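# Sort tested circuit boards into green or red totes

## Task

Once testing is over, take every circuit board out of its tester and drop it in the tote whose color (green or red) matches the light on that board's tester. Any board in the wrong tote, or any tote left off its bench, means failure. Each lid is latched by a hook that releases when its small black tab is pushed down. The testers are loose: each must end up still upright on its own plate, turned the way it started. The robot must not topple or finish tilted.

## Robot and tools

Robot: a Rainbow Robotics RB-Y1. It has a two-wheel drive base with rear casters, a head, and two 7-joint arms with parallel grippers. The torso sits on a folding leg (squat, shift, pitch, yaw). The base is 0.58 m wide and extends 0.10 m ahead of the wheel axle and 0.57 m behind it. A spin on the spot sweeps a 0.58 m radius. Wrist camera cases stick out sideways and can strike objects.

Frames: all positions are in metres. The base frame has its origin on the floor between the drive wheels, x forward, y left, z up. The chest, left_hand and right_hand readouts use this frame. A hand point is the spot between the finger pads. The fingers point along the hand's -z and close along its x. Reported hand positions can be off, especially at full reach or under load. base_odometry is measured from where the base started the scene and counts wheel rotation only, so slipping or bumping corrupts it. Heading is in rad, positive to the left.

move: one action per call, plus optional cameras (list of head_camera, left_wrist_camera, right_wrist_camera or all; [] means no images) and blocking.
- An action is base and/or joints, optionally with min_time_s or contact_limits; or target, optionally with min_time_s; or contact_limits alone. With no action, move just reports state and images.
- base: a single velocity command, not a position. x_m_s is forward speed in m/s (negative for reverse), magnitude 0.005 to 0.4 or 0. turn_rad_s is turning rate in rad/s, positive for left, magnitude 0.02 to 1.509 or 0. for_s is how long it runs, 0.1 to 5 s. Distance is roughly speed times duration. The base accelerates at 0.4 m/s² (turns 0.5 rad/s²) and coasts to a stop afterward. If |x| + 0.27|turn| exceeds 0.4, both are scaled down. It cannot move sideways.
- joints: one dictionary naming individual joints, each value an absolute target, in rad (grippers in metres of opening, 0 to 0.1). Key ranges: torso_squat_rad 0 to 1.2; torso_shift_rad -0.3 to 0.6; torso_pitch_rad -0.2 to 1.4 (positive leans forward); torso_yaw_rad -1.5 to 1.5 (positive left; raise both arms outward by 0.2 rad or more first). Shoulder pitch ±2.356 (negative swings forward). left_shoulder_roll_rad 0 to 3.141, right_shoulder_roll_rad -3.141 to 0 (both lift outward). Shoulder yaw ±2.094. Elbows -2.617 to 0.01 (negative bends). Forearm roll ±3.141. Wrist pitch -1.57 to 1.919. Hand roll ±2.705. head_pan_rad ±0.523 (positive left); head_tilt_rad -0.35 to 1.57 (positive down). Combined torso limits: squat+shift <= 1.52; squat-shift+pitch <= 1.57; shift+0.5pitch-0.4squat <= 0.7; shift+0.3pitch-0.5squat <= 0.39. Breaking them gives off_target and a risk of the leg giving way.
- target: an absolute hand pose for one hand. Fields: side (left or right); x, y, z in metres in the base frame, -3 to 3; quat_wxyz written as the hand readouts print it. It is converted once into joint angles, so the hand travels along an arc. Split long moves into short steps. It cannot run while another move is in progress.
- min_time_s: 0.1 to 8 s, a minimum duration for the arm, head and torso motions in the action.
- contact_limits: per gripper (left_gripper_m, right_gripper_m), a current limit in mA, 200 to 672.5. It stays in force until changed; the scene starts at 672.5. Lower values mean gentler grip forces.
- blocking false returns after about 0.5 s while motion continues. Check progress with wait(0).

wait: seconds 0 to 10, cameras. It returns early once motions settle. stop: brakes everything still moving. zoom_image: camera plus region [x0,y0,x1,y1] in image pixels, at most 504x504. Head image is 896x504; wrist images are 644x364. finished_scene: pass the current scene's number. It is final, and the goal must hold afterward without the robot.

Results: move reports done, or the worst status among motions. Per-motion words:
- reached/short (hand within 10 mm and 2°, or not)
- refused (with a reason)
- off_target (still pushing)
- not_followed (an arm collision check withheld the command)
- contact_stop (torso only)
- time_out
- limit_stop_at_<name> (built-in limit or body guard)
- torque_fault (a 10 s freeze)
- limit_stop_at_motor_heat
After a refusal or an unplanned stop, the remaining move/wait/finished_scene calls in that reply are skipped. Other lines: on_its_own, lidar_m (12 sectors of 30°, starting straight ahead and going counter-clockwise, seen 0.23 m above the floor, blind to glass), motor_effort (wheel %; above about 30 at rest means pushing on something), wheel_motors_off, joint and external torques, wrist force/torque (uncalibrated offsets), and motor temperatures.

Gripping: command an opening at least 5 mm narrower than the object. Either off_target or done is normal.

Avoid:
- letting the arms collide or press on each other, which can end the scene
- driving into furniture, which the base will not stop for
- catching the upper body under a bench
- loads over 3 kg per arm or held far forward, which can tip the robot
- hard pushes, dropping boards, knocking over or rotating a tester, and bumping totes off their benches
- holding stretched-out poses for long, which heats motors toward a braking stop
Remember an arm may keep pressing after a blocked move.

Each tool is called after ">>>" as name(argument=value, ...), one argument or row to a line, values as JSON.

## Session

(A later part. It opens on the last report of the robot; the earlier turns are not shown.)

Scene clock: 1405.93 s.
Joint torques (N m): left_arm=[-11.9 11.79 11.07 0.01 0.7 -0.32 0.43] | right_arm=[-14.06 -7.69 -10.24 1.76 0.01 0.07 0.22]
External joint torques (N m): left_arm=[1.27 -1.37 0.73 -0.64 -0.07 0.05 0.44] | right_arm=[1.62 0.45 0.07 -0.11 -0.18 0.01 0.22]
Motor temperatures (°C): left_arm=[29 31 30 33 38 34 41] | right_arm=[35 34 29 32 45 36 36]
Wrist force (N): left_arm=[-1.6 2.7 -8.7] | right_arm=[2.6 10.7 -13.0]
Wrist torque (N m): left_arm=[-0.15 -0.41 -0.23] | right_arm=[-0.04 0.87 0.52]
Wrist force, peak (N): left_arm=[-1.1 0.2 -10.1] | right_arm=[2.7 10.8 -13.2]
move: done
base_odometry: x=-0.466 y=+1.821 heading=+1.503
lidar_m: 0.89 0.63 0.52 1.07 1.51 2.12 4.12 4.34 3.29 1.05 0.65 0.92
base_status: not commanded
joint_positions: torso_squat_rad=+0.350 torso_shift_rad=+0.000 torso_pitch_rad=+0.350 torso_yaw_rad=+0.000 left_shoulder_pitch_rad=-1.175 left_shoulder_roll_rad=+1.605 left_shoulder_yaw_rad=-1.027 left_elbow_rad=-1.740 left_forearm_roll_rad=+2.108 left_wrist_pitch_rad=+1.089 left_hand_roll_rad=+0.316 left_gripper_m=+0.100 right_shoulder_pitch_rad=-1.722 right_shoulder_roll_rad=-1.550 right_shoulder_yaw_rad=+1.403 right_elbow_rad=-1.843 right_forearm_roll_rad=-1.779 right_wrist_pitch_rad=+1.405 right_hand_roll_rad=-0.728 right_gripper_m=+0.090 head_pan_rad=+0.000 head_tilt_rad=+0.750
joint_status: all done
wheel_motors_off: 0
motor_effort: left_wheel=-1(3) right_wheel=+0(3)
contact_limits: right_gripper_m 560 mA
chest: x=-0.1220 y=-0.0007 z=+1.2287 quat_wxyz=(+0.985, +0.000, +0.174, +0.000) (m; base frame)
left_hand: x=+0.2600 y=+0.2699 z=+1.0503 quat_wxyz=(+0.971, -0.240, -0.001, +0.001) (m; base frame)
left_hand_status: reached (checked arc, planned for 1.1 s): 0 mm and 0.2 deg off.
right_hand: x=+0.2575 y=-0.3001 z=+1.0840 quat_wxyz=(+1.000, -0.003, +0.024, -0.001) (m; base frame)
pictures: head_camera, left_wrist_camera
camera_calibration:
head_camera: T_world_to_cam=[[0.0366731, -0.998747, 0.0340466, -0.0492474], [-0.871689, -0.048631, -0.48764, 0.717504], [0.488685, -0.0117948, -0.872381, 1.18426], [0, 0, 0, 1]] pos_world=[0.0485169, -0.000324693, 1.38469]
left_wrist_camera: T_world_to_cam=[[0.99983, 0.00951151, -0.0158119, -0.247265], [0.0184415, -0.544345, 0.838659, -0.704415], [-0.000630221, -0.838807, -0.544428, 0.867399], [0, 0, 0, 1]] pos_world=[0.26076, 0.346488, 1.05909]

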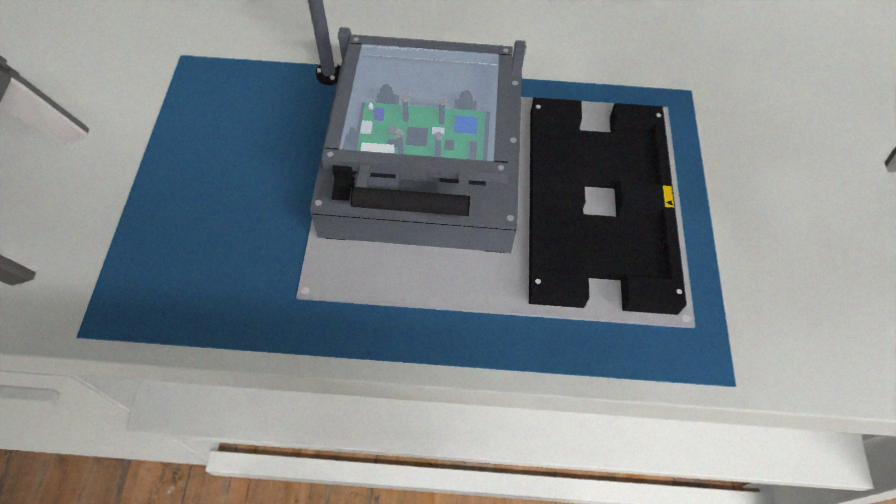

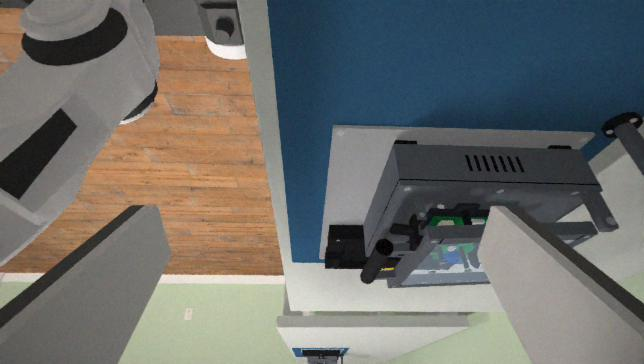

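>>> move(
  joints={"right_gripper_m":0.035},
  contact_limits={"right_gripper_m":260},
  cameras=[],
)

>>> move(
  target={"side":"right","x":0.315,"y":0.02,"z":1.05,"quat_wxyz":[1,0,0,0]},
  cameras=["right_wrist_camera","head_camera"],
)

>>> zoom_image(
  camera="right_wrist_camera",
  region=[180, 40, 500, 280],
)

Scene clock: 1419.77 s.
Joint torques (N m): left_arm=[-11.86 11.66 10.92 0.12 0.79 -0.35 0.42] | right_arm=[-14.36 -7.41 -9.97 1.81 -0.04 -0.04 0.17]
External joint torques (N m): left_arm=[1.31 -1.51 0.58 -0.53 0.03 0.02 0.43] | right_arm=[1.32 0.72 0.34 -0.06 -0.23 -0.1 0.17]
Motor temperatures (°C): left_arm=[29 32 30 32 38 34 41] | right_arm=[35 34 29 32 45 36 36]
Wrist force (N): left_arm=[-1.8 2.9 -8.9] | right_arm=[2.7 10.6 -12.8]
Wrist torque (N m): left_arm=[-0.18 -0.40 -0.24] | right_arm=[0.00 0.88 0.52]
Wrist force, peak (N): left_arm=[-1.8 3.0 -9.1] | right_arm=[2.5 10.9 -13.2]
move: done
base_odometry: x=-0.466 y=+1.821 heading=+1.503
lidar_m: 0.89 0.63 0.52 1.07 1.50 2.12 4.12 4.35 3.29 1.05 0.65 0.92
base_status: not commanded
joint_positions: torso_squat_rad=+0.350 torso_shift_rad=+0.000 torso_pitch_rad=+0.350 torso_yaw_rad=+0.000 left_shoulder_pitch_rad=-1.175 left_shoulder_roll_rad=+1.605 left_shoulder_yaw_rad=-1.027 left_elbow_rad=-1.740 left_forearm_roll_rad=+2.108 left_wrist_pitch_rad=+1.089 left_hand_roll_rad=+0.316 left_gripper_m=+0.100 right_shoulder_pitch_rad=-1.722 right_shoulder_roll_rad=-1.550 right_shoulder_yaw_rad=+1.403 right_elbow_rad=-1.843 right_forearm_roll_rad=-1.779 right_wrist_pitch_rad=+1.405 right_hand_roll_rad=-0.728 right_gripper_m=+0.035 head_pan_rad=+0.000 head_tilt_rad=+0.750
joint_status: all done
wheel_motors_off: 0
motor_effort: left_wheel=+0(3) right_wheel=-2(3)
contact_limits: right_gripper_m 260 mA
chest: x=-0.1220 y=-0.0007 z=+1.2287 quat_wxyz=(+0.985, +0.000, +0.174, +0.000) (m; base frame)
left_hand: x=+0.2600 y=+0.2699 z=+1.0503 quat_wxyz=(+0.971, -0.240, -0.001, +0.001) (m; base frame)
right_hand: x=+0.2575 y=-0.3001 z=+1.0840 quat_wxyz=(+1.000, -0.003, +0.024, -0.001) (m; base frame)
pictures: none
No camera images: "cameras" was empty.

Scene clock: 1421.80 s.
Joint torques (N m): left_arm=[-12.15 11.89 11.01 0.34 0.84 -0.4 0.43] | right_arm=[-22.26 -8.32 -9.18 1.53 0.21 0.24 0.11]
External joint torques (N m): left_arm=[1.02 -1.28 0.66 -0.31 0.07 -0.03 0.43] | right_arm=[2.01 -0.21 0.19 0.59 -0.02 0.24 0.11]
Motor temperatures (°C): left_arm=[29 32 30 32 38 34 41] | right_arm=[35 34 29 32 45 36 36]
Wrist force (N): left_arm=[-1.7 2.9 -9.0] | right_arm=[2.5 10.3 -13.0]
Wrist torque (N m): left_arm=[-0.17 -0.42 -0.25] | right_arm=[0.01 0.90 0.50]
Wrist force, peak (N): left_arm=[-1.9 3.0 -9.3] | right_arm=[1.9 11.7 -13.3]
move: done
base_odometry: x=-0.466 y=+1.821 heading=+1.503
lidar_m: 0.89 0.63 0.52 1.07 1.51 2.11 4.12 4.33 3.29 1.06 0.66 0.92
base_status: not commanded
joint_positions: torso_squat_rad=+0.350 torso_shift_rad=+0.000 torso_pitch_rad=+0.350 torso_yaw_rad=+0.000 left_shoulder_pitch_rad=-1.175 left_shoulder_roll_rad=+1.605 left_shoulder_yaw_rad=-1.027 left_elbow_rad=-1.740 left_forearm_roll_rad=+2.108 left_wrist_pitch_rad=+1.089 left_hand_roll_rad=+0.316 left_gripper_m=+0.100 right_shoulder_pitch_rad=-1.923 right_shoulder_roll_rad=-0.511 right_shoulder_yaw_rad=+1.390 right_elbow_rad=-1.193 right_forearm_roll_rad=-1.656 right_wrist_pitch_rad=+1.448 right_hand_roll_rad=-1.150 right_gripper_m=+0.035 head_pan_rad=+0.000 head_tilt_rad=+0.750
joint_status: all done
wheel_motors_off: 0
motor_effort: left_wheel=-2(3) right_wheel=-1(3)
contact_limits: right_gripper_m 260 mA
chest: x=-0.1220 y=-0.0007 z=+1.2287 quat_wxyz=(+0.985, +0.000, +0.174, +0.000) (m; base frame)
left_hand: x=+0.2600 y=+0.2699 z=+1.0503 quat_wxyz=(+0.971, -0.240, -0.001, +0.000) (m; base frame)
right_hand: x=+0.3148 y=+0.0200 z=+1.0502 quat_wxyz=(+1.000, +0.001, -0.001, +0.000) (m; base frame)
right_hand_status: reached (checked arc, planned for 1.4 s): 0 mm and 0.1 deg off.
pictures: head_camera, right_wrist_camera
camera_calibration:
head_camera: T_world_to_cam=[[0.0366392, -0.998751, 0.033967, -0.0492027], [-0.871693, -0.0485625, -0.48764, 0.7175], [0.48868, -0.011742, -0.872384, 1.18426], [0, 0, 0, 1]] pos_world=[0.0485176, -0.000391988, 1.38468]
right_wrist_camera: T_world_to_cam=[[-0.999624, 0.020271, -0.0184466, 0.336098], [0.00993771, 0.89531, 0.445333, -0.455532], [0.0255427, 0.444982, -0.895175, 0.994814], [0, 0, 0, 1]] pos_world=[0.315088, -0.0416457, 1.0996]

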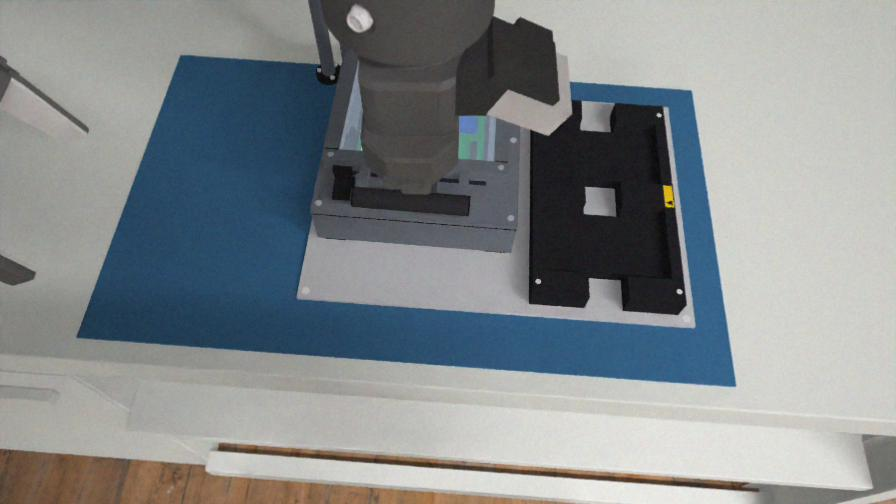

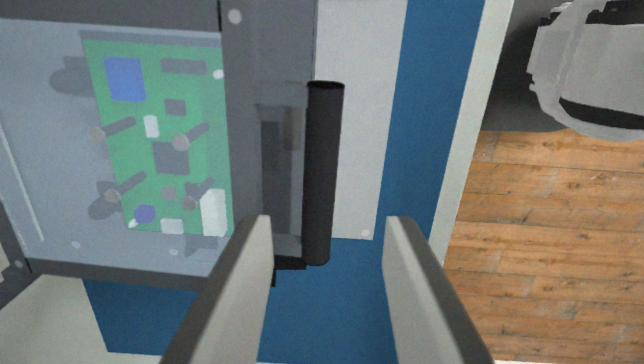

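Scaled by 1.575 from the camera's 644x364 image, which has a finer 1265x715 frame.

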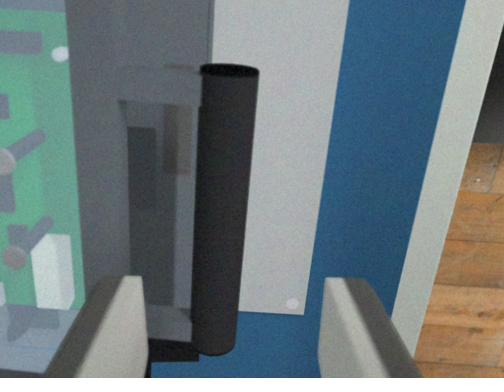

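>>> move(
  target={"side":"right","x":0.318,"y":0.02,"z":0.99,"quat_wxyz":[1,0,0,0]},
  cameras=["right_wrist_camera"],
)

>>> move(
  target={"side":"right","x":0.318,"y":0.02,"z":0.968,"quat_wxyz":[1,0,0,0]},
  cameras=["right_wrist_camera"],
)

Scene clock: 1431.70 s.
Joint torques (N m): left_arm=[-11.88 11.84 10.8 0.32 0.87 -0.33 0.36] | right_arm=[-23.45 -6.64 -8.8 1.15 0 0.11 0.14]
External joint torques (N m): left_arm=[1.3 -1.33 0.45 -0.33 0.1 0.04 0.37] | right_arm=[0.89 0.91 0.09 0.6 -0.24 0.11 0.14]
Motor temperatures (°C): left_arm=[29 32 30 32 38 34 41] | right_arm=[36 34 29 32 45 36 36]
Wrist force (N): left_arm=[-1.6 3.0 -8.9] | right_arm=[2.4 10.8 -12.8]
Wrist torque (N m): left_arm=[-0.18 -0.41 -0.24] | right_arm=[-0.05 0.88 0.50]
Wrist force, peak (N): left_arm=[-1.5 3.2 -9.1] | right_arm=[2.2 10.6 -14.5]
move: done
base_odometry: x=-0.466 y=+1.821 heading=+1.503
lidar_m: 0.89 0.63 0.52 1.07 1.51 2.13 4.13 4.34 3.29 1.06 0.66 0.92
base_status: not commanded
joint_positions: torso_squat_rad=+0.350 torso_shift_rad=+0.000 torso_pitch_rad=+0.350 torso_yaw_rad=+0.000 left_shoulder_pitch_rad=-1.175 left_shoulder_roll_rad=+1.605 left_shoulder_yaw_rad=-1.027 left_elbow_rad=-1.740 left_forearm_roll_rad=+2.108 left_wrist_pitch_rad=+1.089 left_hand_roll_rad=+0.316 left_gripper_m=+0.100 right_shoulder_pitch_rad=-1.827 right_shoulder_roll_rad=-0.447 right_shoulder_yaw_rad=+1.443 right_elbow_rad=-1.120 right_forearm_roll_rad=-1.592 right_wrist_pitch_rad=+1.348 right_hand_roll_rad=-1.120 right_gripper_m=+0.035 head_pan_rad=+0.000 head_tilt_rad=+0.750
joint_status: all done
wheel_motors_off: 0
motor_effort: left_wheel=-2(4) right_wheel=-1(3)
contact_limits: right_gripper_m 260 mA
chest: x=-0.1219 y=-0.0008 z=+1.2287 quat_wxyz=(+0.985, +0.000, +0.174, +0.000) (m; base frame)
left_hand: x=+0.2600 y=+0.2698 z=+1.0502 quat_wxyz=(+0.971, -0.240, -0.001, +0.000) (m; base frame)
right_hand: x=+0.3176 y=+0.0196 z=+0.9902 quat_wxyz=(+1.000, +0.000, -0.001, +0.000) (m; base frame)
right_hand_status: reached (checked arc, planned for 0.4 s): 1 mm and 0.1 deg off.
pictures: right_wrist_camera
camera_calibration:
right_wrist_camera: T_world_to_cam=[[-0.999608, 0.0206566, -0.0189182, 0.338309], [0.0100897, 0.89559, 0.444765, -0.427923], [0.0261303, 0.4444, -0.895447, 0.941403], [0, 0, 0, 1]] pos_world=[0.317895, -0.0421038, 1.0397]

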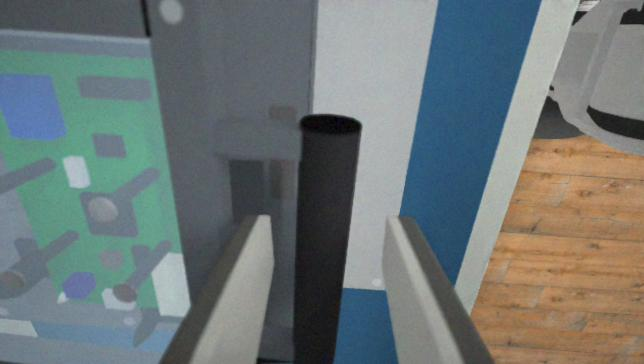

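Scene clock: 1432.33 s.
Joint torques (N m): left_arm=[-12.01 11.9 10.76 0.5 0.88 -0.31 0.43] | right_arm=[-22.79 -6.07 -7.83 1.04 0.09 -0.13 0.21]
External joint torques (N m): left_arm=[1.16 -1.26 0.41 -0.15 0.11 0.06 0.43] | right_arm=[1.54 1.22 0.74 0.61 -0.14 -0.13 0.21]
Motor temperatures (°C): left_arm=[29 32 30 32 38 34 41] | right_arm=[36 34 29 32 45 36 36]
Wrist force (N): left_arm=[-1.8 2.9 -8.9] | right_arm=[2.3 10.6 -13.0]
Wrist torque (N m): left_arm=[-0.17 -0.42 -0.24] | right_arm=[-0.02 0.86 0.52]
Wrist force, peak (N): left_arm=[-1.5 2.9 -9.2] | right_arm=[2.3 10.8 -14.2]
move: done
base_odometry: x=-0.466 y=+1.821 heading=+1.503
lidar_m: 0.89 0.62 0.51 1.07 1.51 2.12 4.13 4.34 3.29 1.06 0.66 0.92
base_status: not commanded
joint_positions: torso_squat_rad=+0.350 torso_shift_rad=+0.000 torso_pitch_rad=+0.350 torso_yaw_rad=+0.000 left_shoulder_pitch_rad=-1.175 left_shoulder_roll_rad=+1.605 left_shoulder_yaw_rad=-1.027 left_elbow_rad=-1.740 left_forearm_roll_rad=+2.108 left_wrist_pitch_rad=+1.089 left_hand_roll_rad=+0.316 left_gripper_m=+0.100 right_shoulder_pitch_rad=-1.792 right_shoulder_roll_rad=-0.414 right_shoulder_yaw_rad=+1.461 right_elbow_rad=-1.073 right_forearm_roll_rad=-1.573 right_wrist_pitch_rad=+1.313 right_hand_roll_rad=-1.101 right_gripper_m=+0.035 head_pan_rad=+0.000 head_tilt_rad=+0.750
joint_status: all done
wheel_motors_off: 0
motor_effort: left_wheel=-2(3) right_wheel=-2(4)
contact_limits: right_gripper_m 260 mA
chest: x=-0.1220 y=-0.0008 z=+1.2287 quat_wxyz=(+0.985, +0.000, +0.174, +0.000) (m; base frame)
left_hand: x=+0.2600 y=+0.2698 z=+1.0503 quat_wxyz=(+0.971, -0.240, -0.001, +0.000) (m; base frame)
right_hand: x=+0.3181 y=+0.0200 z=+0.9682 quat_wxyz=(+1.000, +0.000, +0.000, +0.000) (m; base frame)
right_hand_status: reached (checked arc, planned for 0.2 s): 0 mm and 0.0 deg off.
pictures: right_wrist_camera
camera_calibration:
right_wrist_camera: T_world_to_cam=[[-0.999639, 0.0204703, -0.0173994, 0.336861], [0.0106097, 0.895795, 0.444341, -0.418248], [0.024682, 0.443996, -0.895689, 0.922178], [0, 0, 0, 1]] pos_world=[0.318416, -0.0416741, 1.01769]

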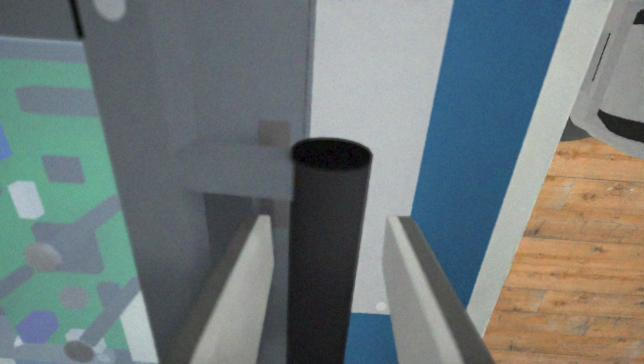

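>>> move(
  joints={"right_gripper_m":0.008},
  cameras=["right_wrist_camera"],
)

>>> move(
  target={"side":"right","x":0.318,"y":0.02,"z":0.974,"quat_wxyz":[1,0,0,0]},
  cameras=["right_wrist_camera"],
)

Scene clock: 1441.87 s.
Joint torques (N m): left_arm=[-12.08 11.75 10.67 0.53 0.9 -0.26 0.48] | right_arm=[-22.34 -5.77 -7.79 -0.69 -0.94 0.42 0.17]
External joint torques (N m): left_arm=[1.09 -1.42 0.32 -0.12 0.13 0.11 0.49] | right_arm=[2 1.51 0.78 -1.09 -1.16 0.43 0.17]
Motor temperatures (°C): left_arm=[29 32 30 32 38 34 41] | right_arm=[36 34 29 32 45 36 36]
Wrist force (N): left_arm=[-1.8 2.7 -8.9] | right_arm=[9.0 10.2 -16.1]
Wrist torque (N m): left_arm=[-0.15 -0.43 -0.23] | right_arm=[-0.09 0.83 0.25]
Wrist force, peak (N): left_arm=[-1.8 2.8 -9.2] | right_arm=[12.7 12.5 -16.1]
move: off_target
base_odometry: x=-0.466 y=+1.821 heading=+1.503
lidar_m: 0.89 0.63 0.51 1.07 1.51 2.13 4.13 4.35 3.30 1.06 0.65 0.92
base_status: not commanded
joint_positions: torso_squat_rad=+0.350 torso_shift_rad=+0.000 torso_pitch_rad=+0.350 torso_yaw_rad=+0.000 left_shoulder_pitch_rad=-1.175 left_shoulder_roll_rad=+1.605 left_shoulder_yaw_rad=-1.027 left_elbow_rad=-1.740 left_forearm_roll_rad=+2.108 left_wrist_pitch_rad=+1.089 left_hand_roll_rad=+0.316 left_gripper_m=+0.100 right_shoulder_pitch_rad=-1.792 right_shoulder_roll_rad=-0.414 right_shoulder_yaw_rad=+1.461 right_elbow_rad=-1.073 right_forearm_roll_rad=-1.573 right_wrist_pitch_rad=+1.313 right_hand_roll_rad=-1.101 right_gripper_m=+0.016 head_pan_rad=+0.000 head_tilt_rad=+0.750
joint_status: right_gripper_m off_target (ended at +0.016, target +0.008)
wheel_motors_off: 0
motor_effort: left_wheel=-3(3) right_wheel=-2(4)
contact_limits: right_gripper_m 260 mA
chest: x=-0.1219 y=-0.0008 z=+1.2287 quat_wxyz=(+0.985, +0.000, +0.174, +0.000) (m; base frame)
left_hand: x=+0.2601 y=+0.2698 z=+1.0502 quat_wxyz=(+0.971, -0.240, -0.001, +0.000) (m; base frame)
right_hand: x=+0.3184 y=+0.0199 z=+0.9682 quat_wxyz=(+1.000, +0.000, +0.000, +0.000) (m; base frame)
pictures: right_wrist_camera
camera_calibration:
right_wrist_camera: T_world_to_cam=[[-0.999622, 0.0208875, -0.0178622, 0.337585], [0.0107795, 0.895819, 0.444289, -0.418166], [0.0252813, 0.443928, -0.895706, 0.922069], [0, 0, 0, 1]] pos_world=[0.318654, -0.0417824, 1.01772]

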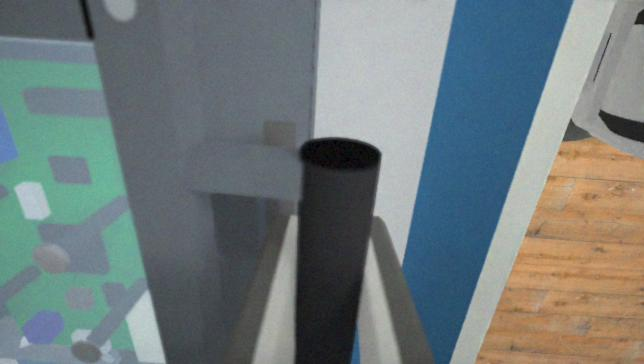

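Scene clock: 1442.40 s.
Joint torques (N m): left_arm=[-12.06 11.76 10.73 0.41 0.91 -0.37 0.49] | right_arm=[-24.25 -6.52 -9.96 -0.59 -0.64 -0.17 0.02]
External joint torques (N m): left_arm=[1.11 -1.41 0.39 -0.23 0.14 -0.01 0.5] | right_arm=[0.1 0.84 -1.32 -1.05 -0.87 -0.17 0.02]
Motor temperatures (°C): left_arm=[29 32 30 32 38 34 41] | right_arm=[36 34 29 32 45 36 36]
Wrist force (N): left_arm=[-2.0 3.1 -8.7] | right_arm=[6.3 9.8 -17.6]
Wrist torque (N m): left_arm=[-0.20 -0.45 -0.25] | right_arm=[-0.17 0.97 0.25]
Wrist force, peak (N): left_arm=[-1.5 3.2 -9.1] | right_arm=[13.2 10.8 -18.4]
move: done
base_odometry: x=-0.466 y=+1.821 heading=+1.503
lidar_m: 0.89 0.63 0.51 1.07 1.51 2.11 4.13 4.35 3.29 1.05 0.65 0.93
base_status: not commanded
joint_positions: torso_squat_rad=+0.350 torso_shift_rad=+0.000 torso_pitch_rad=+0.350 torso_yaw_rad=+0.000 left_shoulder_pitch_rad=-1.175 left_shoulder_roll_rad=+1.605 left_shoulder_yaw_rad=-1.027 left_elbow_rad=-1.740 left_forearm_roll_rad=+2.108 left_wrist_pitch_rad=+1.089 left_hand_roll_rad=+0.316 left_gripper_m=+0.100 right_shoulder_pitch_rad=-1.801 right_shoulder_roll_rad=-0.422 right_shoulder_yaw_rad=+1.457 right_elbow_rad=-1.083 right_forearm_roll_rad=-1.578 right_wrist_pitch_rad=+1.323 right_hand_roll_rad=-1.105 right_gripper_m=+0.016 head_pan_rad=+0.000 head_tilt_rad=+0.750
joint_status: all done
wheel_motors_off: 0
motor_effort: left_wheel=-1(4) right_wheel=-3(4)
contact_limits: right_gripper_m 260 mA
chest: x=-0.1219 y=-0.0008 z=+1.2287 quat_wxyz=(+0.985, +0.000, +0.174, +0.000) (m; base frame)
left_hand: x=+0.2601 y=+0.2698 z=+1.0502 quat_wxyz=(+0.971, -0.240, -0.001, +0.000) (m; base frame)
right_hand: x=+0.3182 y=+0.0198 z=+0.9738 quat_wxyz=(+1.000, +0.000, +0.000, +0.000) (m; base frame)
right_hand_status: reached (checked arc, planned for 0.1 s): 0 mm and 0.0 deg off.
pictures: right_wrist_camera
camera_calibration:
right_wrist_camera: T_world_to_cam=[[-0.999641, 0.020663, -0.0170513, 0.336723], [0.0109575, 0.896163, 0.44359, -0.419953], [0.0244467, 0.443244, -0.896067, 0.927752], [0, 0, 0, 1]] pos_world=[0.318523, -0.0418321, 1.02336]

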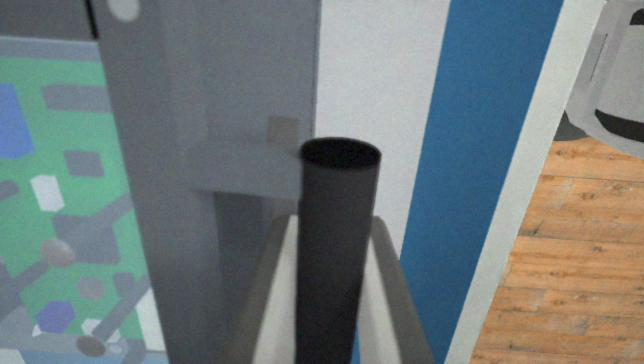

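>>> move(
  joints={"right_gripper_m":0.04},
  cameras=[],
)

>>> move(
  target={"side":"right","x":0.3175,"y":0.02,"z":1.04,"quat_wxyz":[1,0,0,0]},
  cameras=[],
)

>>> move(
  target={"side":"right","x":0.23,"y":0.0,"z":1.06,"quat_wxyz":[1,0,0,0]},
  cameras=[],
)

>>> move(
  target={"side":"left","x":0.26,"y":0.265,"z":1.13,"quat_wxyz":[0.97,-0.24,0,0]},
  cameras=["head_camera","right_wrist_camera"],
)

Scene clock: 1451.10 s.
Joint torques (N m): left_arm=[-12.2 11.96 10.73 0.5 0.89 -0.35 0.39] | right_arm=[-23.43 -6.79 -9.61 0.57 0.36 -0.24 0.08]
External joint torques (N m): left_arm=[0.97 -1.2 0.39 -0.15 0.12 0.02 0.39] | right_arm=[0.92 0.56 -0.96 0.12 0.13 -0.23 0.08]
Motor temperatures (°C): left_arm=[29 32 30 32 38 34 41] | right_arm=[36 34 29 32 45 36 36]
Wrist force (N): left_arm=[-1.9 2.8 -9.0] | right_arm=[-1.0 10.0 -12.2]
Wrist torque (N m): left_arm=[-0.18 -0.43 -0.24] | right_arm=[0.00 0.88 0.47]
Wrist force, peak (N): left_arm=[-1.8 3.0 -9.1] | right_arm=[6.2 10.2 -17.8]
move: done
base_odometry: x=-0.466 y=+1.821 heading=+1.503
lidar_m: 0.89 0.63 0.52 1.07 1.51 2.12 4.13 4.35 3.30 1.05 0.66 0.91
base_status: not commanded
joint_positions: torso_squat_rad=+0.350 torso_shift_rad=+0.000 torso_pitch_rad=+0.350 torso_yaw_rad=+0.000 left_shoulder_pitch_rad=-1.175 left_shoulder_roll_rad=+1.605 left_shoulder_yaw_rad=-1.027 left_elbow_rad=-1.740 left_forearm_roll_rad=+2.108 left_wrist_pitch_rad=+1.089 left_hand_roll_rad=+0.316 left_gripper_m=+0.100 right_shoulder_pitch_rad=-1.801 right_shoulder_roll_rad=-0.422 right_shoulder_yaw_rad=+1.457 right_elbow_rad=-1.084 right_forearm_roll_rad=-1.578 right_wrist_pitch_rad=+1.323 right_hand_roll_rad=-1.105 right_gripper_m=+0.040 head_pan_rad=+0.000 head_tilt_rad=+0.750
joint_status: all done
wheel_motors_off: 0
motor_effort: left_wheel=-3(4) right_wheel=-1(4)
contact_limits: right_gripper_m 260 mA
chest: x=-0.1219 y=-0.0008 z=+1.2287 quat_wxyz=(+0.985, +0.000, +0.174, +0.000) (m; base frame)
left_hand: x=+0.2600 y=+0.2698 z=+1.0502 quat_wxyz=(+0.971, -0.240, -0.001, +0.000) (m; base frame)
right_hand: x=+0.3180 y=+0.0199 z=+0.9739 quat_wxyz=(+1.000, +0.000, +0.000, +0.000) (m; base frame)
pictures: none
No camera images: "cameras" was empty.

Scene clock: 1452.03 s.
Joint torques (N m): left_arm=[-12.09 11.88 10.62 0.51 0.85 -0.33 0.41] | right_arm=[-20.99 -8 -8.71 0.74 -0.07 -0.2 -0.23]
External joint torques (N m): left_arm=[1.08 -1.28 0.28 -0.14 0.08 0.03 0.42] | right_arm=[3.39 0.07 0.51 -0.15 -0.3 -0.2 -0.23]
Motor temperatures (°C): left_arm=[29 32 30 32 38 34 41] | right_arm=[36 34 29 32 45 36 36]
Wrist force (N): left_arm=[-1.8 2.9 -8.8] | right_arm=[2.3 10.4 -13.1]
Wrist torque (N m): left_arm=[-0.18 -0.42 -0.23] | right_arm=[0.00 0.87 0.52]
Wrist force, peak (N): left_arm=[-1.8 3.1 -9.1] | right_arm=[1.4 10.1 -14.8]
move: done
base_odometry: x=-0.466 y=+1.821 heading=+1.503
lidar_m: 0.89 0.63 0.52 1.06 1.50 2.13 4.12 4.33 3.30 1.05 0.65 0.92
base_status: not commanded
joint_positions: torso_squat_rad=+0.350 torso_shift_rad=+0.000 torso_pitch_rad=+0.350 torso_yaw_rad=+0.000 left_shoulder_pitch_rad=-1.175 left_shoulder_roll_rad=+1.605 left_shoulder_yaw_rad=-1.027 left_elbow_rad=-1.740 left_forearm_roll_rad=+2.108 left_wrist_pitch_rad=+1.089 left_hand_roll_rad=+0.316 left_gripper_m=+0.100 right_shoulder_pitch_rad=-1.908 right_shoulder_roll_rad=-0.494 right_shoulder_yaw_rad=+1.398 right_elbow_rad=-1.164 right_forearm_roll_rad=-1.646 right_wrist_pitch_rad=+1.435 right_hand_roll_rad=-1.134 right_gripper_m=+0.040 head_pan_rad=+0.000 head_tilt_rad=+0.750
joint_status: all done
wheel_motors_off: 0
motor_effort: left_wheel=-2(4) right_wheel=-1(3)
contact_limits: right_gripper_m 260 mA
chest: x=-0.1220 y=-0.0007 z=+1.2287 quat_wxyz=(+0.985, +0.000, +0.174, +0.000) (m; base frame)
left_hand: x=+0.2600 y=+0.2698 z=+1.0503 quat_wxyz=(+0.971, -0.240, -0.001, +0.000) (m; base frame)
right_hand: x=+0.3177 y=+0.0202 z=+1.0403 quat_wxyz=(+1.000, +0.000, +0.000, +0.000) (m; base frame)
right_hand_status: reached (checked arc, planned for 0.4 s): 0 mm and 0.0 deg off.
pictures: none
No camera images: "cameras" was empty.

Scene clock: 1453.47 s.
Joint torques (N m): left_arm=[-12.29 12.07 10.63 0.52 0.94 -0.29 0.43] | right_arm=[-19.03 -7.2 -11.08 0.64 0.04 0.02 0.32]
External joint torques (N m): left_arm=[0.88 -1.1 0.29 -0.13 0.18 0.08 0.43] | right_arm=[2.08 -0.16 -0.39 -0.14 -0.17 0.02 0.32]
Motor temperatures (°C): left_arm=[29 32 30 32 38 34 41] | right_arm=[36 34 29 32 45 36 36]
Wrist force (N): left_arm=[-1.9 2.8 -9.0] | right_arm=[2.6 10.7 -13.1]
Wrist torque (N m): left_arm=[-0.16 -0.45 -0.24] | right_arm=[-0.05 0.89 0.54]
Wrist force, peak (N): left_arm=[-2.1 3.0 -9.3] | right_arm=[2.2 11.2 -13.3]
move: done
base_odometry: x=-0.466 y=+1.821 heading=+1.503
lidar_m: 0.90 0.62 0.52 1.07 1.51 2.12 4.13 4.34 3.30 1.06 0.66 0.92
base_status: not commanded
joint_positions: torso_squat_rad=+0.350 torso_shift_rad=+0.000 torso_pitch_rad=+0.350 torso_yaw_rad=+0.000 left_shoulder_pitch_rad=-1.175 left_shoulder_roll_rad=+1.605 left_shoulder_yaw_rad=-1.027 left_elbow_rad=-1.740 left_forearm_roll_rad=+2.108 left_wrist_pitch_rad=+1.089 left_hand_roll_rad=+0.316 left_gripper_m=+0.100 right_shoulder_pitch_rad=-1.912 right_shoulder_roll_rad=-0.701 right_shoulder_yaw_rad=+1.378 right_elbow_rad=-1.726 right_forearm_roll_rad=-1.639 right_wrist_pitch_rad=+1.436 right_hand_roll_rad=-1.495 right_gripper_m=+0.040 head_pan_rad=+0.000 head_tilt_rad=+0.750
joint_status: all done
wheel_motors_off: 0
motor_effort: left_wheel=-3(4) right_wheel=-3(4)
contact_limits: right_gripper_m 260 mA
chest: x=-0.1220 y=-0.0007 z=+1.2287 quat_wxyz=(+0.985, +0.000, +0.174, +0.000) (m; base frame)
left_hand: x=+0.2600 y=+0.2698 z=+1.0503 quat_wxyz=(+0.971, -0.240, -0.001, +0.000) (m; base frame)
right_hand: x=+0.2298 y=+0.0002 z=+1.0603 quat_wxyz=(+1.000, +0.000, +0.002, +0.001) (m; base frame)
right_hand_status: reached (checked arc, planned for 0.9 s): 0 mm and 0.2 deg off.
pictures: none
No camera images: "cameras" was empty.

Scene clock: 1454.40 s.
Joint torques (N m): left_arm=[-11.3 11.38 9.7 0.96 0.72 -0.55 0.07] | right_arm=[-19.35 -6.99 -10.77 0.85 0.04 -0.11 0.3]
External joint torques (N m): left_arm=[1.62 -0.56 -0.82 -0.58 -0.09 -0.11 0.07] | right_arm=[1.76 0.05 -0.08 0.06 -0.16 -0.11 0.3]
Motor temperatures (°C): left_arm=[29 32 30 32 38 34 41] | right_arm=[36 34 29 32 45 36 36]
Wrist force (N): left_arm=[-1.7 2.6 -8.7] | right_arm=[2.1 10.7 -13.1]
Wrist torque (N m): left_arm=[-0.13 -0.34 -0.20] | right_arm=[-0.03 0.83 0.51]
Wrist force, peak (N): left_arm=[-1.6 4.4 -10.4] | right_arm=[2.7 10.9 -13.2]
move: done
base_odometry: x=-0.466 y=+1.821 heading=+1.503
lidar_m: 0.90 0.63 0.51 1.08 1.50 2.12 4.12 4.34 3.29 1.05 0.65 0.92
base_status: not commanded
joint_positions: torso_squat_rad=+0.350 torso_shift_rad=+0.000 torso_pitch_rad=+0.350 torso_yaw_rad=+0.000 left_shoulder_pitch_rad=-1.303 left_shoulder_roll_rad=+1.679 left_shoulder_yaw_rad=-0.942 left_elbow_rad=-1.761 left_forearm_roll_rad=+2.181 left_wrist_pitch_rad=+1.263 left_hand_roll_rad=+0.407 left_gripper_m=+0.100 right_shoulder_pitch_rad=-1.912 right_shoulder_roll_rad=-0.701 right_shoulder_yaw_rad=+1.378 right_elbow_rad=-1.726 right_forearm_roll_rad=-1.639 right_wrist_pitch_rad=+1.436 right_hand_roll_rad=-1.495 right_gripper_m=+0.040 head_pan_rad=+0.000 head_tilt_rad=+0.750
joint_status: all done
wheel_motors_off: 0
motor_effort: left_wheel=-2(3) right_wheel=-1(3)
contact_limits: right_gripper_m 260 mA
chest: x=-0.1220 y=-0.0008 z=+1.2287 quat_wxyz=(+0.985, +0.000, +0.174, +0.000) (m; base frame)
left_hand: x=+0.2599 y=+0.2649 z=+1.1298 quat_wxyz=(+0.971, -0.241, -0.001, +0.000) (m; base frame)
left_hand_status: reached (checked arc, planned for 0.4 s): 0 mm and 0.1 deg off.
right_hand: x=+0.2298 y=+0.0002 z=+1.0603 quat_wxyz=(+1.000, +0.000, +0.002, +0.001) (m; base frame)
pictures: head_camera, right_wrist_camera
camera_calibration:
head_camera: T_world_to_cam=[[0.0366195, -0.998753, 0.0339365, -0.0491798], [-0.871692, -0.0485304, -0.487646, 0.717505], [0.488684, -0.0117249, -0.872382, 1.18426], [0, 0, 0, 1]] pos_world=[0.0485143, -0.000412344, 1.38469]
right_wrist_camera: T_world_to_cam=[[-0.999727, 0.0189102, -0.0137283, 0.246737], [0.0108523, 0.896002, 0.443917, -0.440126], [0.0206952, 0.443647, -0.895963, 1.01681], [0, 0, 0, 1]] pos_world=[0.230403, -0.0614183, 1.10979]

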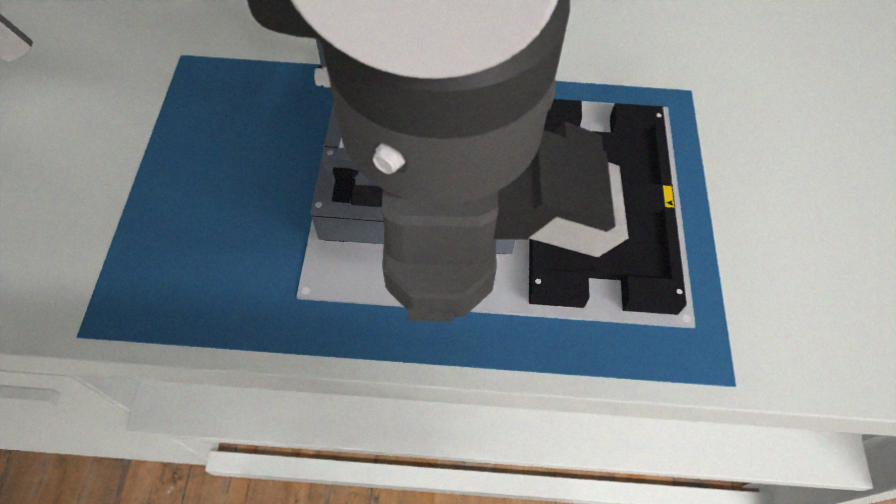

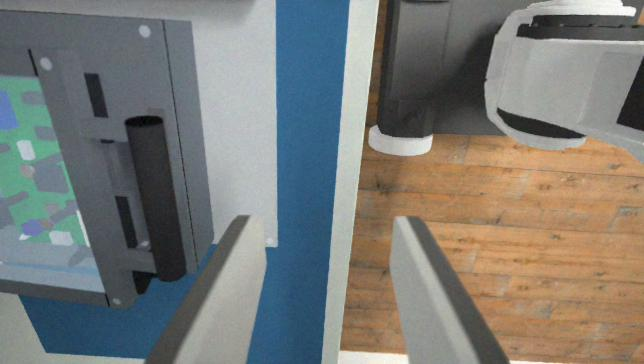

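>>> move(
  base={"x_m_s":0.1,"for_s":1.1},
  cameras=["right_wrist_camera"],
)

>>> move(
  target={"side":"right","x":0.22,"y":0.0,"z":1.12,"quat_wxyz":[1,0,0,0]},
  cameras=["right_wrist_camera"],
)

Scene clock: 1461.40 s.
Joint torques (N m): left_arm=[-11.56 11.44 9.98 1.11 0.84 -0.46 0.03] | right_arm=[-18.99 -7.22 -10.93 0.73 -0.01 -0.06 0.32]
External joint torques (N m): left_arm=[1.36 -0.51 -0.54 -0.44 0.03 -0.01 0.03] | right_arm=[2.12 -0.18 -0.24 -0.05 -0.22 -0.06 0.32]
Motor temperatures (°C): left_arm=[29 32 30 32 38 34 41] | right_arm=[36 34 29 32 45 36 36]
Wrist force (N): left_arm=[-1.8 3.0 -9.2] | right_arm=[2.3 10.4 -13.0]
Wrist torque (N m): left_arm=[-0.18 -0.38 -0.20] | right_arm=[0.01 0.86 0.51]
Wrist force, peak (N): left_arm=[-1.7 2.6 -9.5] | right_arm=[2.6 11.0 -13.3]
move: done
base_odometry: x=-0.458 y=+1.931 heading=+1.502
lidar_m: 0.78 0.63 0.47 0.65 1.50 2.12 4.24 4.38 3.30 0.66 0.68 0.81
base_status: done (sent for 1.1 of 1.1 s)
joint_positions: torso_squat_rad=+0.350 torso_shift_rad=+0.000 torso_pitch_rad=+0.350 torso_yaw_rad=+0.000 left_shoulder_pitch_rad=-1.303 left_shoulder_roll_rad=+1.679 left_shoulder_yaw_rad=-0.942 left_elbow_rad=-1.761 left_forearm_roll_rad=+2.181 left_wrist_pitch_rad=+1.263 left_hand_roll_rad=+0.407 left_gripper_m=+0.100 right_shoulder_pitch_rad=-1.912 right_shoulder_roll_rad=-0.701 right_shoulder_yaw_rad=+1.378 right_elbow_rad=-1.726 right_forearm_roll_rad=-1.639 right_wrist_pitch_rad=+1.436 right_hand_roll_rad=-1.495 right_gripper_m=+0.040 head_pan_rad=+0.000 head_tilt_rad=+0.750
joint_status: not commanded
wheel_motors_off: 0
motor_effort: left_wheel=-6(28) right_wheel=+1(26)
contact_limits: right_gripper_m 260 mA
chest: x=-0.1219 y=-0.0008 z=+1.2287 quat_wxyz=(+0.985, +0.000, +0.174, +0.000) (m; base frame)
left_hand: x=+0.2600 y=+0.2649 z=+1.1296 quat_wxyz=(+0.971, -0.241, -0.001, +0.000) (m; base frame)
right_hand: x=+0.2299 y=+0.0002 z=+1.0602 quat_wxyz=(+1.000, +0.000, +0.002, +0.001) (m; base frame)
pictures: right_wrist_camera
camera_calibration:
right_wrist_camera: T_world_to_cam=[[-0.999729, 0.0189246, -0.0135358, 0.24662], [0.0109502, 0.895991, 0.443937, -0.440141], [0.0205293, 0.443669, -0.895956, 1.01677], [0, 0, 0, 1]] pos_world=[0.230499, -0.061414, 1.10971]

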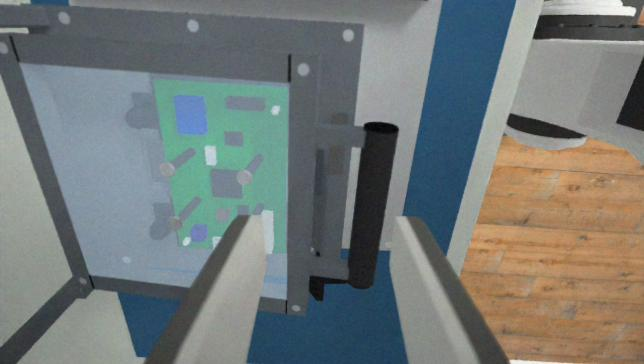

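Scene clock: 1462.33 s.
Joint torques (N m): left_arm=[-11.67 11.46 9.87 1.28 0.88 -0.47 0.04] | right_arm=[-17.96 -7.68 -9.7 1.38 0.11 -0.25 -0.17]
External joint torques (N m): left_arm=[1.25 -0.49 -0.64 -0.27 0.07 -0.03 0.04] | right_arm=[2.62 -0.51 0.91 -0.29 -0.1 -0.25 -0.17]
Motor temperatures (°C): left_arm=[29 32 30 32 38 34 41] | right_arm=[36 34 29 32 45 36 36]
Wrist force (N): left_arm=[-2.0 2.8 -9.1] | right_arm=[2.6 10.7 -13.0]
Wrist torque (N m): left_arm=[-0.16 -0.39 -0.21] | right_arm=[-0.04 0.89 0.51]
Wrist force, peak (N): left_arm=[-1.5 3.0 -9.2] | right_arm=[2.7 10.8 -14.7]
move: done
base_odometry: x=-0.458 y=+1.931 heading=+1.502
lidar_m: 0.78 0.62 0.47 0.64 1.51 2.11 4.24 4.39 3.30 0.65 0.69 0.81
base_status: not commanded
joint_positions: torso_squat_rad=+0.350 torso_shift_rad=+0.000 torso_pitch_rad=+0.350 torso_yaw_rad=+0.000 left_shoulder_pitch_rad=-1.303 left_shoulder_roll_rad=+1.679 left_shoulder_yaw_rad=-0.942 left_elbow_rad=-1.761 left_forearm_roll_rad=+2.181 left_wrist_pitch_rad=+1.263 left_hand_roll_rad=+0.407 left_gripper_m=+0.100 right_shoulder_pitch_rad=-2.012 right_shoulder_roll_rad=-0.747 right_shoulder_yaw_rad=+1.296 right_elbow_rad=-1.760 right_forearm_roll_rad=-1.753 right_wrist_pitch_rad=+1.532 right_hand_roll_rad=-1.520 right_gripper_m=+0.040 head_pan_rad=+0.000 head_tilt_rad=+0.750
joint_status: all done
wheel_motors_off: 0
motor_effort: left_wheel=-5(7) right_wheel=+3(4)
contact_limits: right_gripper_m 260 mA
chest: x=-0.1220 y=-0.0007 z=+1.2287 quat_wxyz=(+0.985, +0.000, +0.174, +0.000) (m; base frame)
left_hand: x=+0.2599 y=+0.2649 z=+1.1297 quat_wxyz=(+0.971, -0.241, -0.001, +0.000) (m; base frame)
right_hand: x=+0.2199 y=+0.0002 z=+1.1202 quat_wxyz=(+1.000, +0.000, +0.000, +0.000) (m; base frame)
right_hand_status: reached (checked arc, planned for 0.4 s): 0 mm and 0.1 deg off.
pictures: right_wrist_camera
camera_calibration:
right_wrist_camera: T_world_to_cam=[[-0.999647, 0.0197942, -0.0177337, 0.242182], [0.00985417, 0.895781, 0.444386, -0.466947], [0.0246818, 0.444054, -0.89566, 1.06951], [0, 0, 0, 1]] pos_world=[0.220301, -0.0614339, 1.16972]

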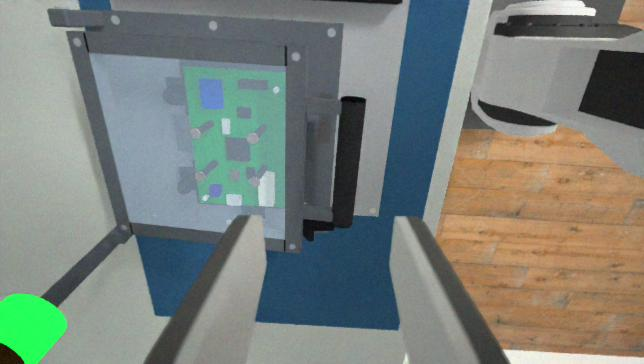

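>>> move(
  target={"side":"right","x":0.206,"y":0.025,"z":1.03,"quat_wxyz":[1,0,0,0]},
  cameras=["right_wrist_camera"],
)

>>> move(
  target={"side":"right","x":0.206,"y":0.025,"z":0.995,"quat_wxyz":[1,0,0,0]},
  cameras=["right_wrist_camera"],
)

Scene clock: 1499.10 s.
Joint torques (N m): left_arm=[-11.7 11.22 9.81 1.38 0.91 -0.49 0.04] | right_arm=[-19.93 -6.83 -10.64 1.01 -0.09 0.06 -0.03]
External joint torques (N m): left_arm=[1.22 -0.72 -0.71 -0.17 0.1 -0.04 0.05] | right_arm=[0.71 -0.14 0.01 0.72 -0.3 0.05 -0.03]
Motor temperatures (°C): left_arm=[29 32 30 32 38 34 41] | right_arm=[36 34 29 32 45 36 36]
Wrist force (N): left_arm=[-1.9 2.7 -8.9] | right_arm=[2.2 10.7 -12.9]
Wrist torque (N m): left_arm=[-0.15 -0.39 -0.20] | right_arm=[-0.04 0.84 0.53]
Wrist force, peak (N): left_arm=[-1.7 3.0 -9.2] | right_arm=[1.7 11.3 -14.2]
move: done
base_odometry: x=-0.458 y=+1.931 heading=+1.502
lidar_m: 0.78 0.63 0.47 0.65 1.50 2.11 4.24 4.39 3.30 0.65 0.69 0.81
base_status: not commanded
joint_positions: torso_squat_rad=+0.350 torso_shift_rad=+0.000 torso_pitch_rad=+0.350 torso_yaw_rad=+0.000 left_shoulder_pitch_rad=-1.303 left_shoulder_roll_rad=+1.679 left_shoulder_yaw_rad=-0.942 left_elbow_rad=-1.761 left_forearm_roll_rad=+2.181 left_wrist_pitch_rad=+1.263 left_hand_roll_rad=+0.407 left_gripper_m=+0.100 right_shoulder_pitch_rad=-1.888 right_shoulder_roll_rad=-0.604 right_shoulder_yaw_rad=+1.422 right_elbow_rad=-1.741 right_forearm_roll_rad=-1.572 right_wrist_pitch_rad=+1.388 right_hand_roll_rad=-1.603 right_gripper_m=+0.040 head_pan_rad=+0.000 head_tilt_rad=+0.750
joint_status: all done
wheel_motors_off: 0
motor_effort: left_wheel=-5(6) right_wheel=+5(6)
contact_limits: right_gripper_m 260 mA
chest: x=-0.1220 y=-0.0007 z=+1.2287 quat_wxyz=(+0.985, +0.000, +0.174, +0.000) (m; base frame)
left_hand: x=+0.2599 y=+0.2649 z=+1.1297 quat_wxyz=(+0.971, -0.241, -0.001, +0.000) (m; base frame)
right_hand: x=+0.2059 y=+0.0250 z=+1.0300 quat_wxyz=(+1.000, +0.000, +0.000, +0.000) (m; base frame)
right_hand_status: reached (checked arc, planned for 0.4 s): 0 mm and 0.0 deg off.
pictures: right_wrist_camera
camera_calibration:
right_wrist_camera: T_world_to_cam=[[-0.999654, 0.0200549, -0.0170338, 0.225351], [0.0104052, 0.895894, 0.444146, -0.448785], [0.0241678, 0.443815, -0.895792, 0.97829], [0, 0, 0, 1]] pos_world=[0.2063, -0.0366353, 1.07951]

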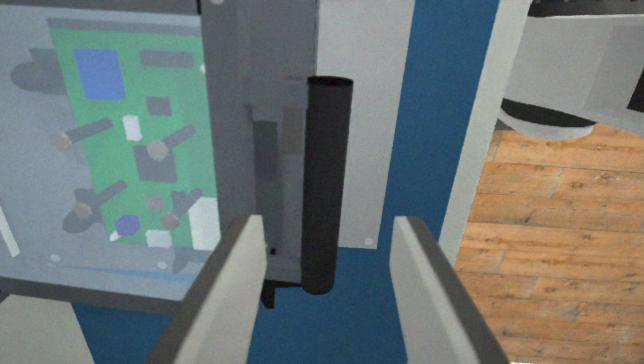

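Scene clock: 1499.73 s.
Joint torques (N m): left_arm=[-11.85 11.33 9.95 1.51 0.92 -0.45 0.09] | right_arm=[-19.74 -4.94 -10.1 0.41 -0.04 -0.04 0.01]
External joint torques (N m): left_arm=[1.07 -0.62 -0.57 -0.03 0.11 0 0.1] | right_arm=[0.93 1.43 0.41 0.62 -0.24 -0.04 0.01]
Motor temperatures (°C): left_arm=[29 32 30 32 38 34 41] | right_arm=[36 34 29 32 45 36 36]
Wrist force (N): left_arm=[-1.8 3.0 -8.8] | right_arm=[2.4 10.4 -12.8]
Wrist torque (N m): left_arm=[-0.17 -0.37 -0.20] | right_arm=[-0.02 0.87 0.51]
Wrist force, peak (N): left_arm=[-1.5 3.2 -9.1] | right_arm=[2.1 10.8 -13.9]
move: done
base_odometry: x=-0.458 y=+1.931 heading=+1.502
lidar_m: 0.77 0.62 0.46 0.64 1.49 2.12 4.24 4.39 3.30 0.65 0.68 0.81
base_status: not commanded
joint_positions: torso_squat_rad=+0.350 torso_shift_rad=+0.000 torso_pitch_rad=+0.350 torso_yaw_rad=+0.000 left_shoulder_pitch_rad=-1.303 left_shoulder_roll_rad=+1.679 left_shoulder_yaw_rad=-0.942 left_elbow_rad=-1.761 left_forearm_roll_rad=+2.181 left_wrist_pitch_rad=+1.263 left_hand_roll_rad=+0.407 left_gripper_m=+0.100 right_shoulder_pitch_rad=-1.831 right_shoulder_roll_rad=-0.571 right_shoulder_yaw_rad=+1.472 right_elbow_rad=-1.711 right_forearm_roll_rad=-1.504 right_wrist_pitch_rad=+1.334 right_hand_roll_rad=-1.602 right_gripper_m=+0.040 head_pan_rad=+0.000 head_tilt_rad=+0.750
joint_status: all done
wheel_motors_off: 0
motor_effort: left_wheel=-5(6) right_wheel=+4(6)
contact_limits: right_gripper_m 260 mA
chest: x=-0.1220 y=-0.0007 z=+1.2287 quat_wxyz=(+0.985, +0.000, +0.174, +0.000) (m; base frame)
left_hand: x=+0.2599 y=+0.2649 z=+1.1297 quat_wxyz=(+0.971, -0.241, -0.001, +0.000) (m; base frame)
right_hand: x=+0.2061 y=+0.0249 z=+0.9951 quat_wxyz=(+1.000, +0.000, +0.000, +0.000) (m; base frame)
right_hand_status: reached (checked arc, planned for 0.3 s): 0 mm and 0.0 deg off.
pictures: right_wrist_camera
camera_calibration:
right_wrist_camera: T_world_to_cam=[[-0.999642, 0.0204852, -0.0172143, 0.225063], [0.0107098, 0.895874, 0.44418, -0.433268], [0.0245209, 0.443836, -0.895772, 0.946988], [0, 0, 0, 1]] pos_world=[0.206402, -0.0367647, 1.04461]

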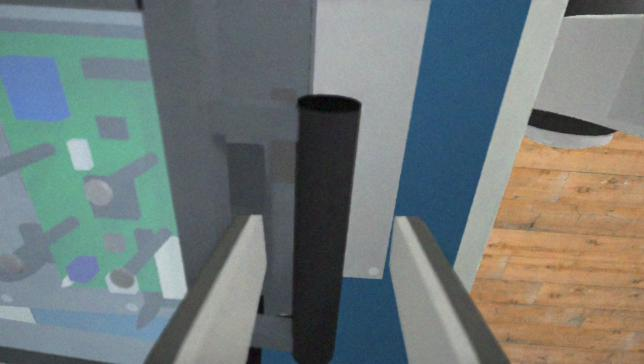

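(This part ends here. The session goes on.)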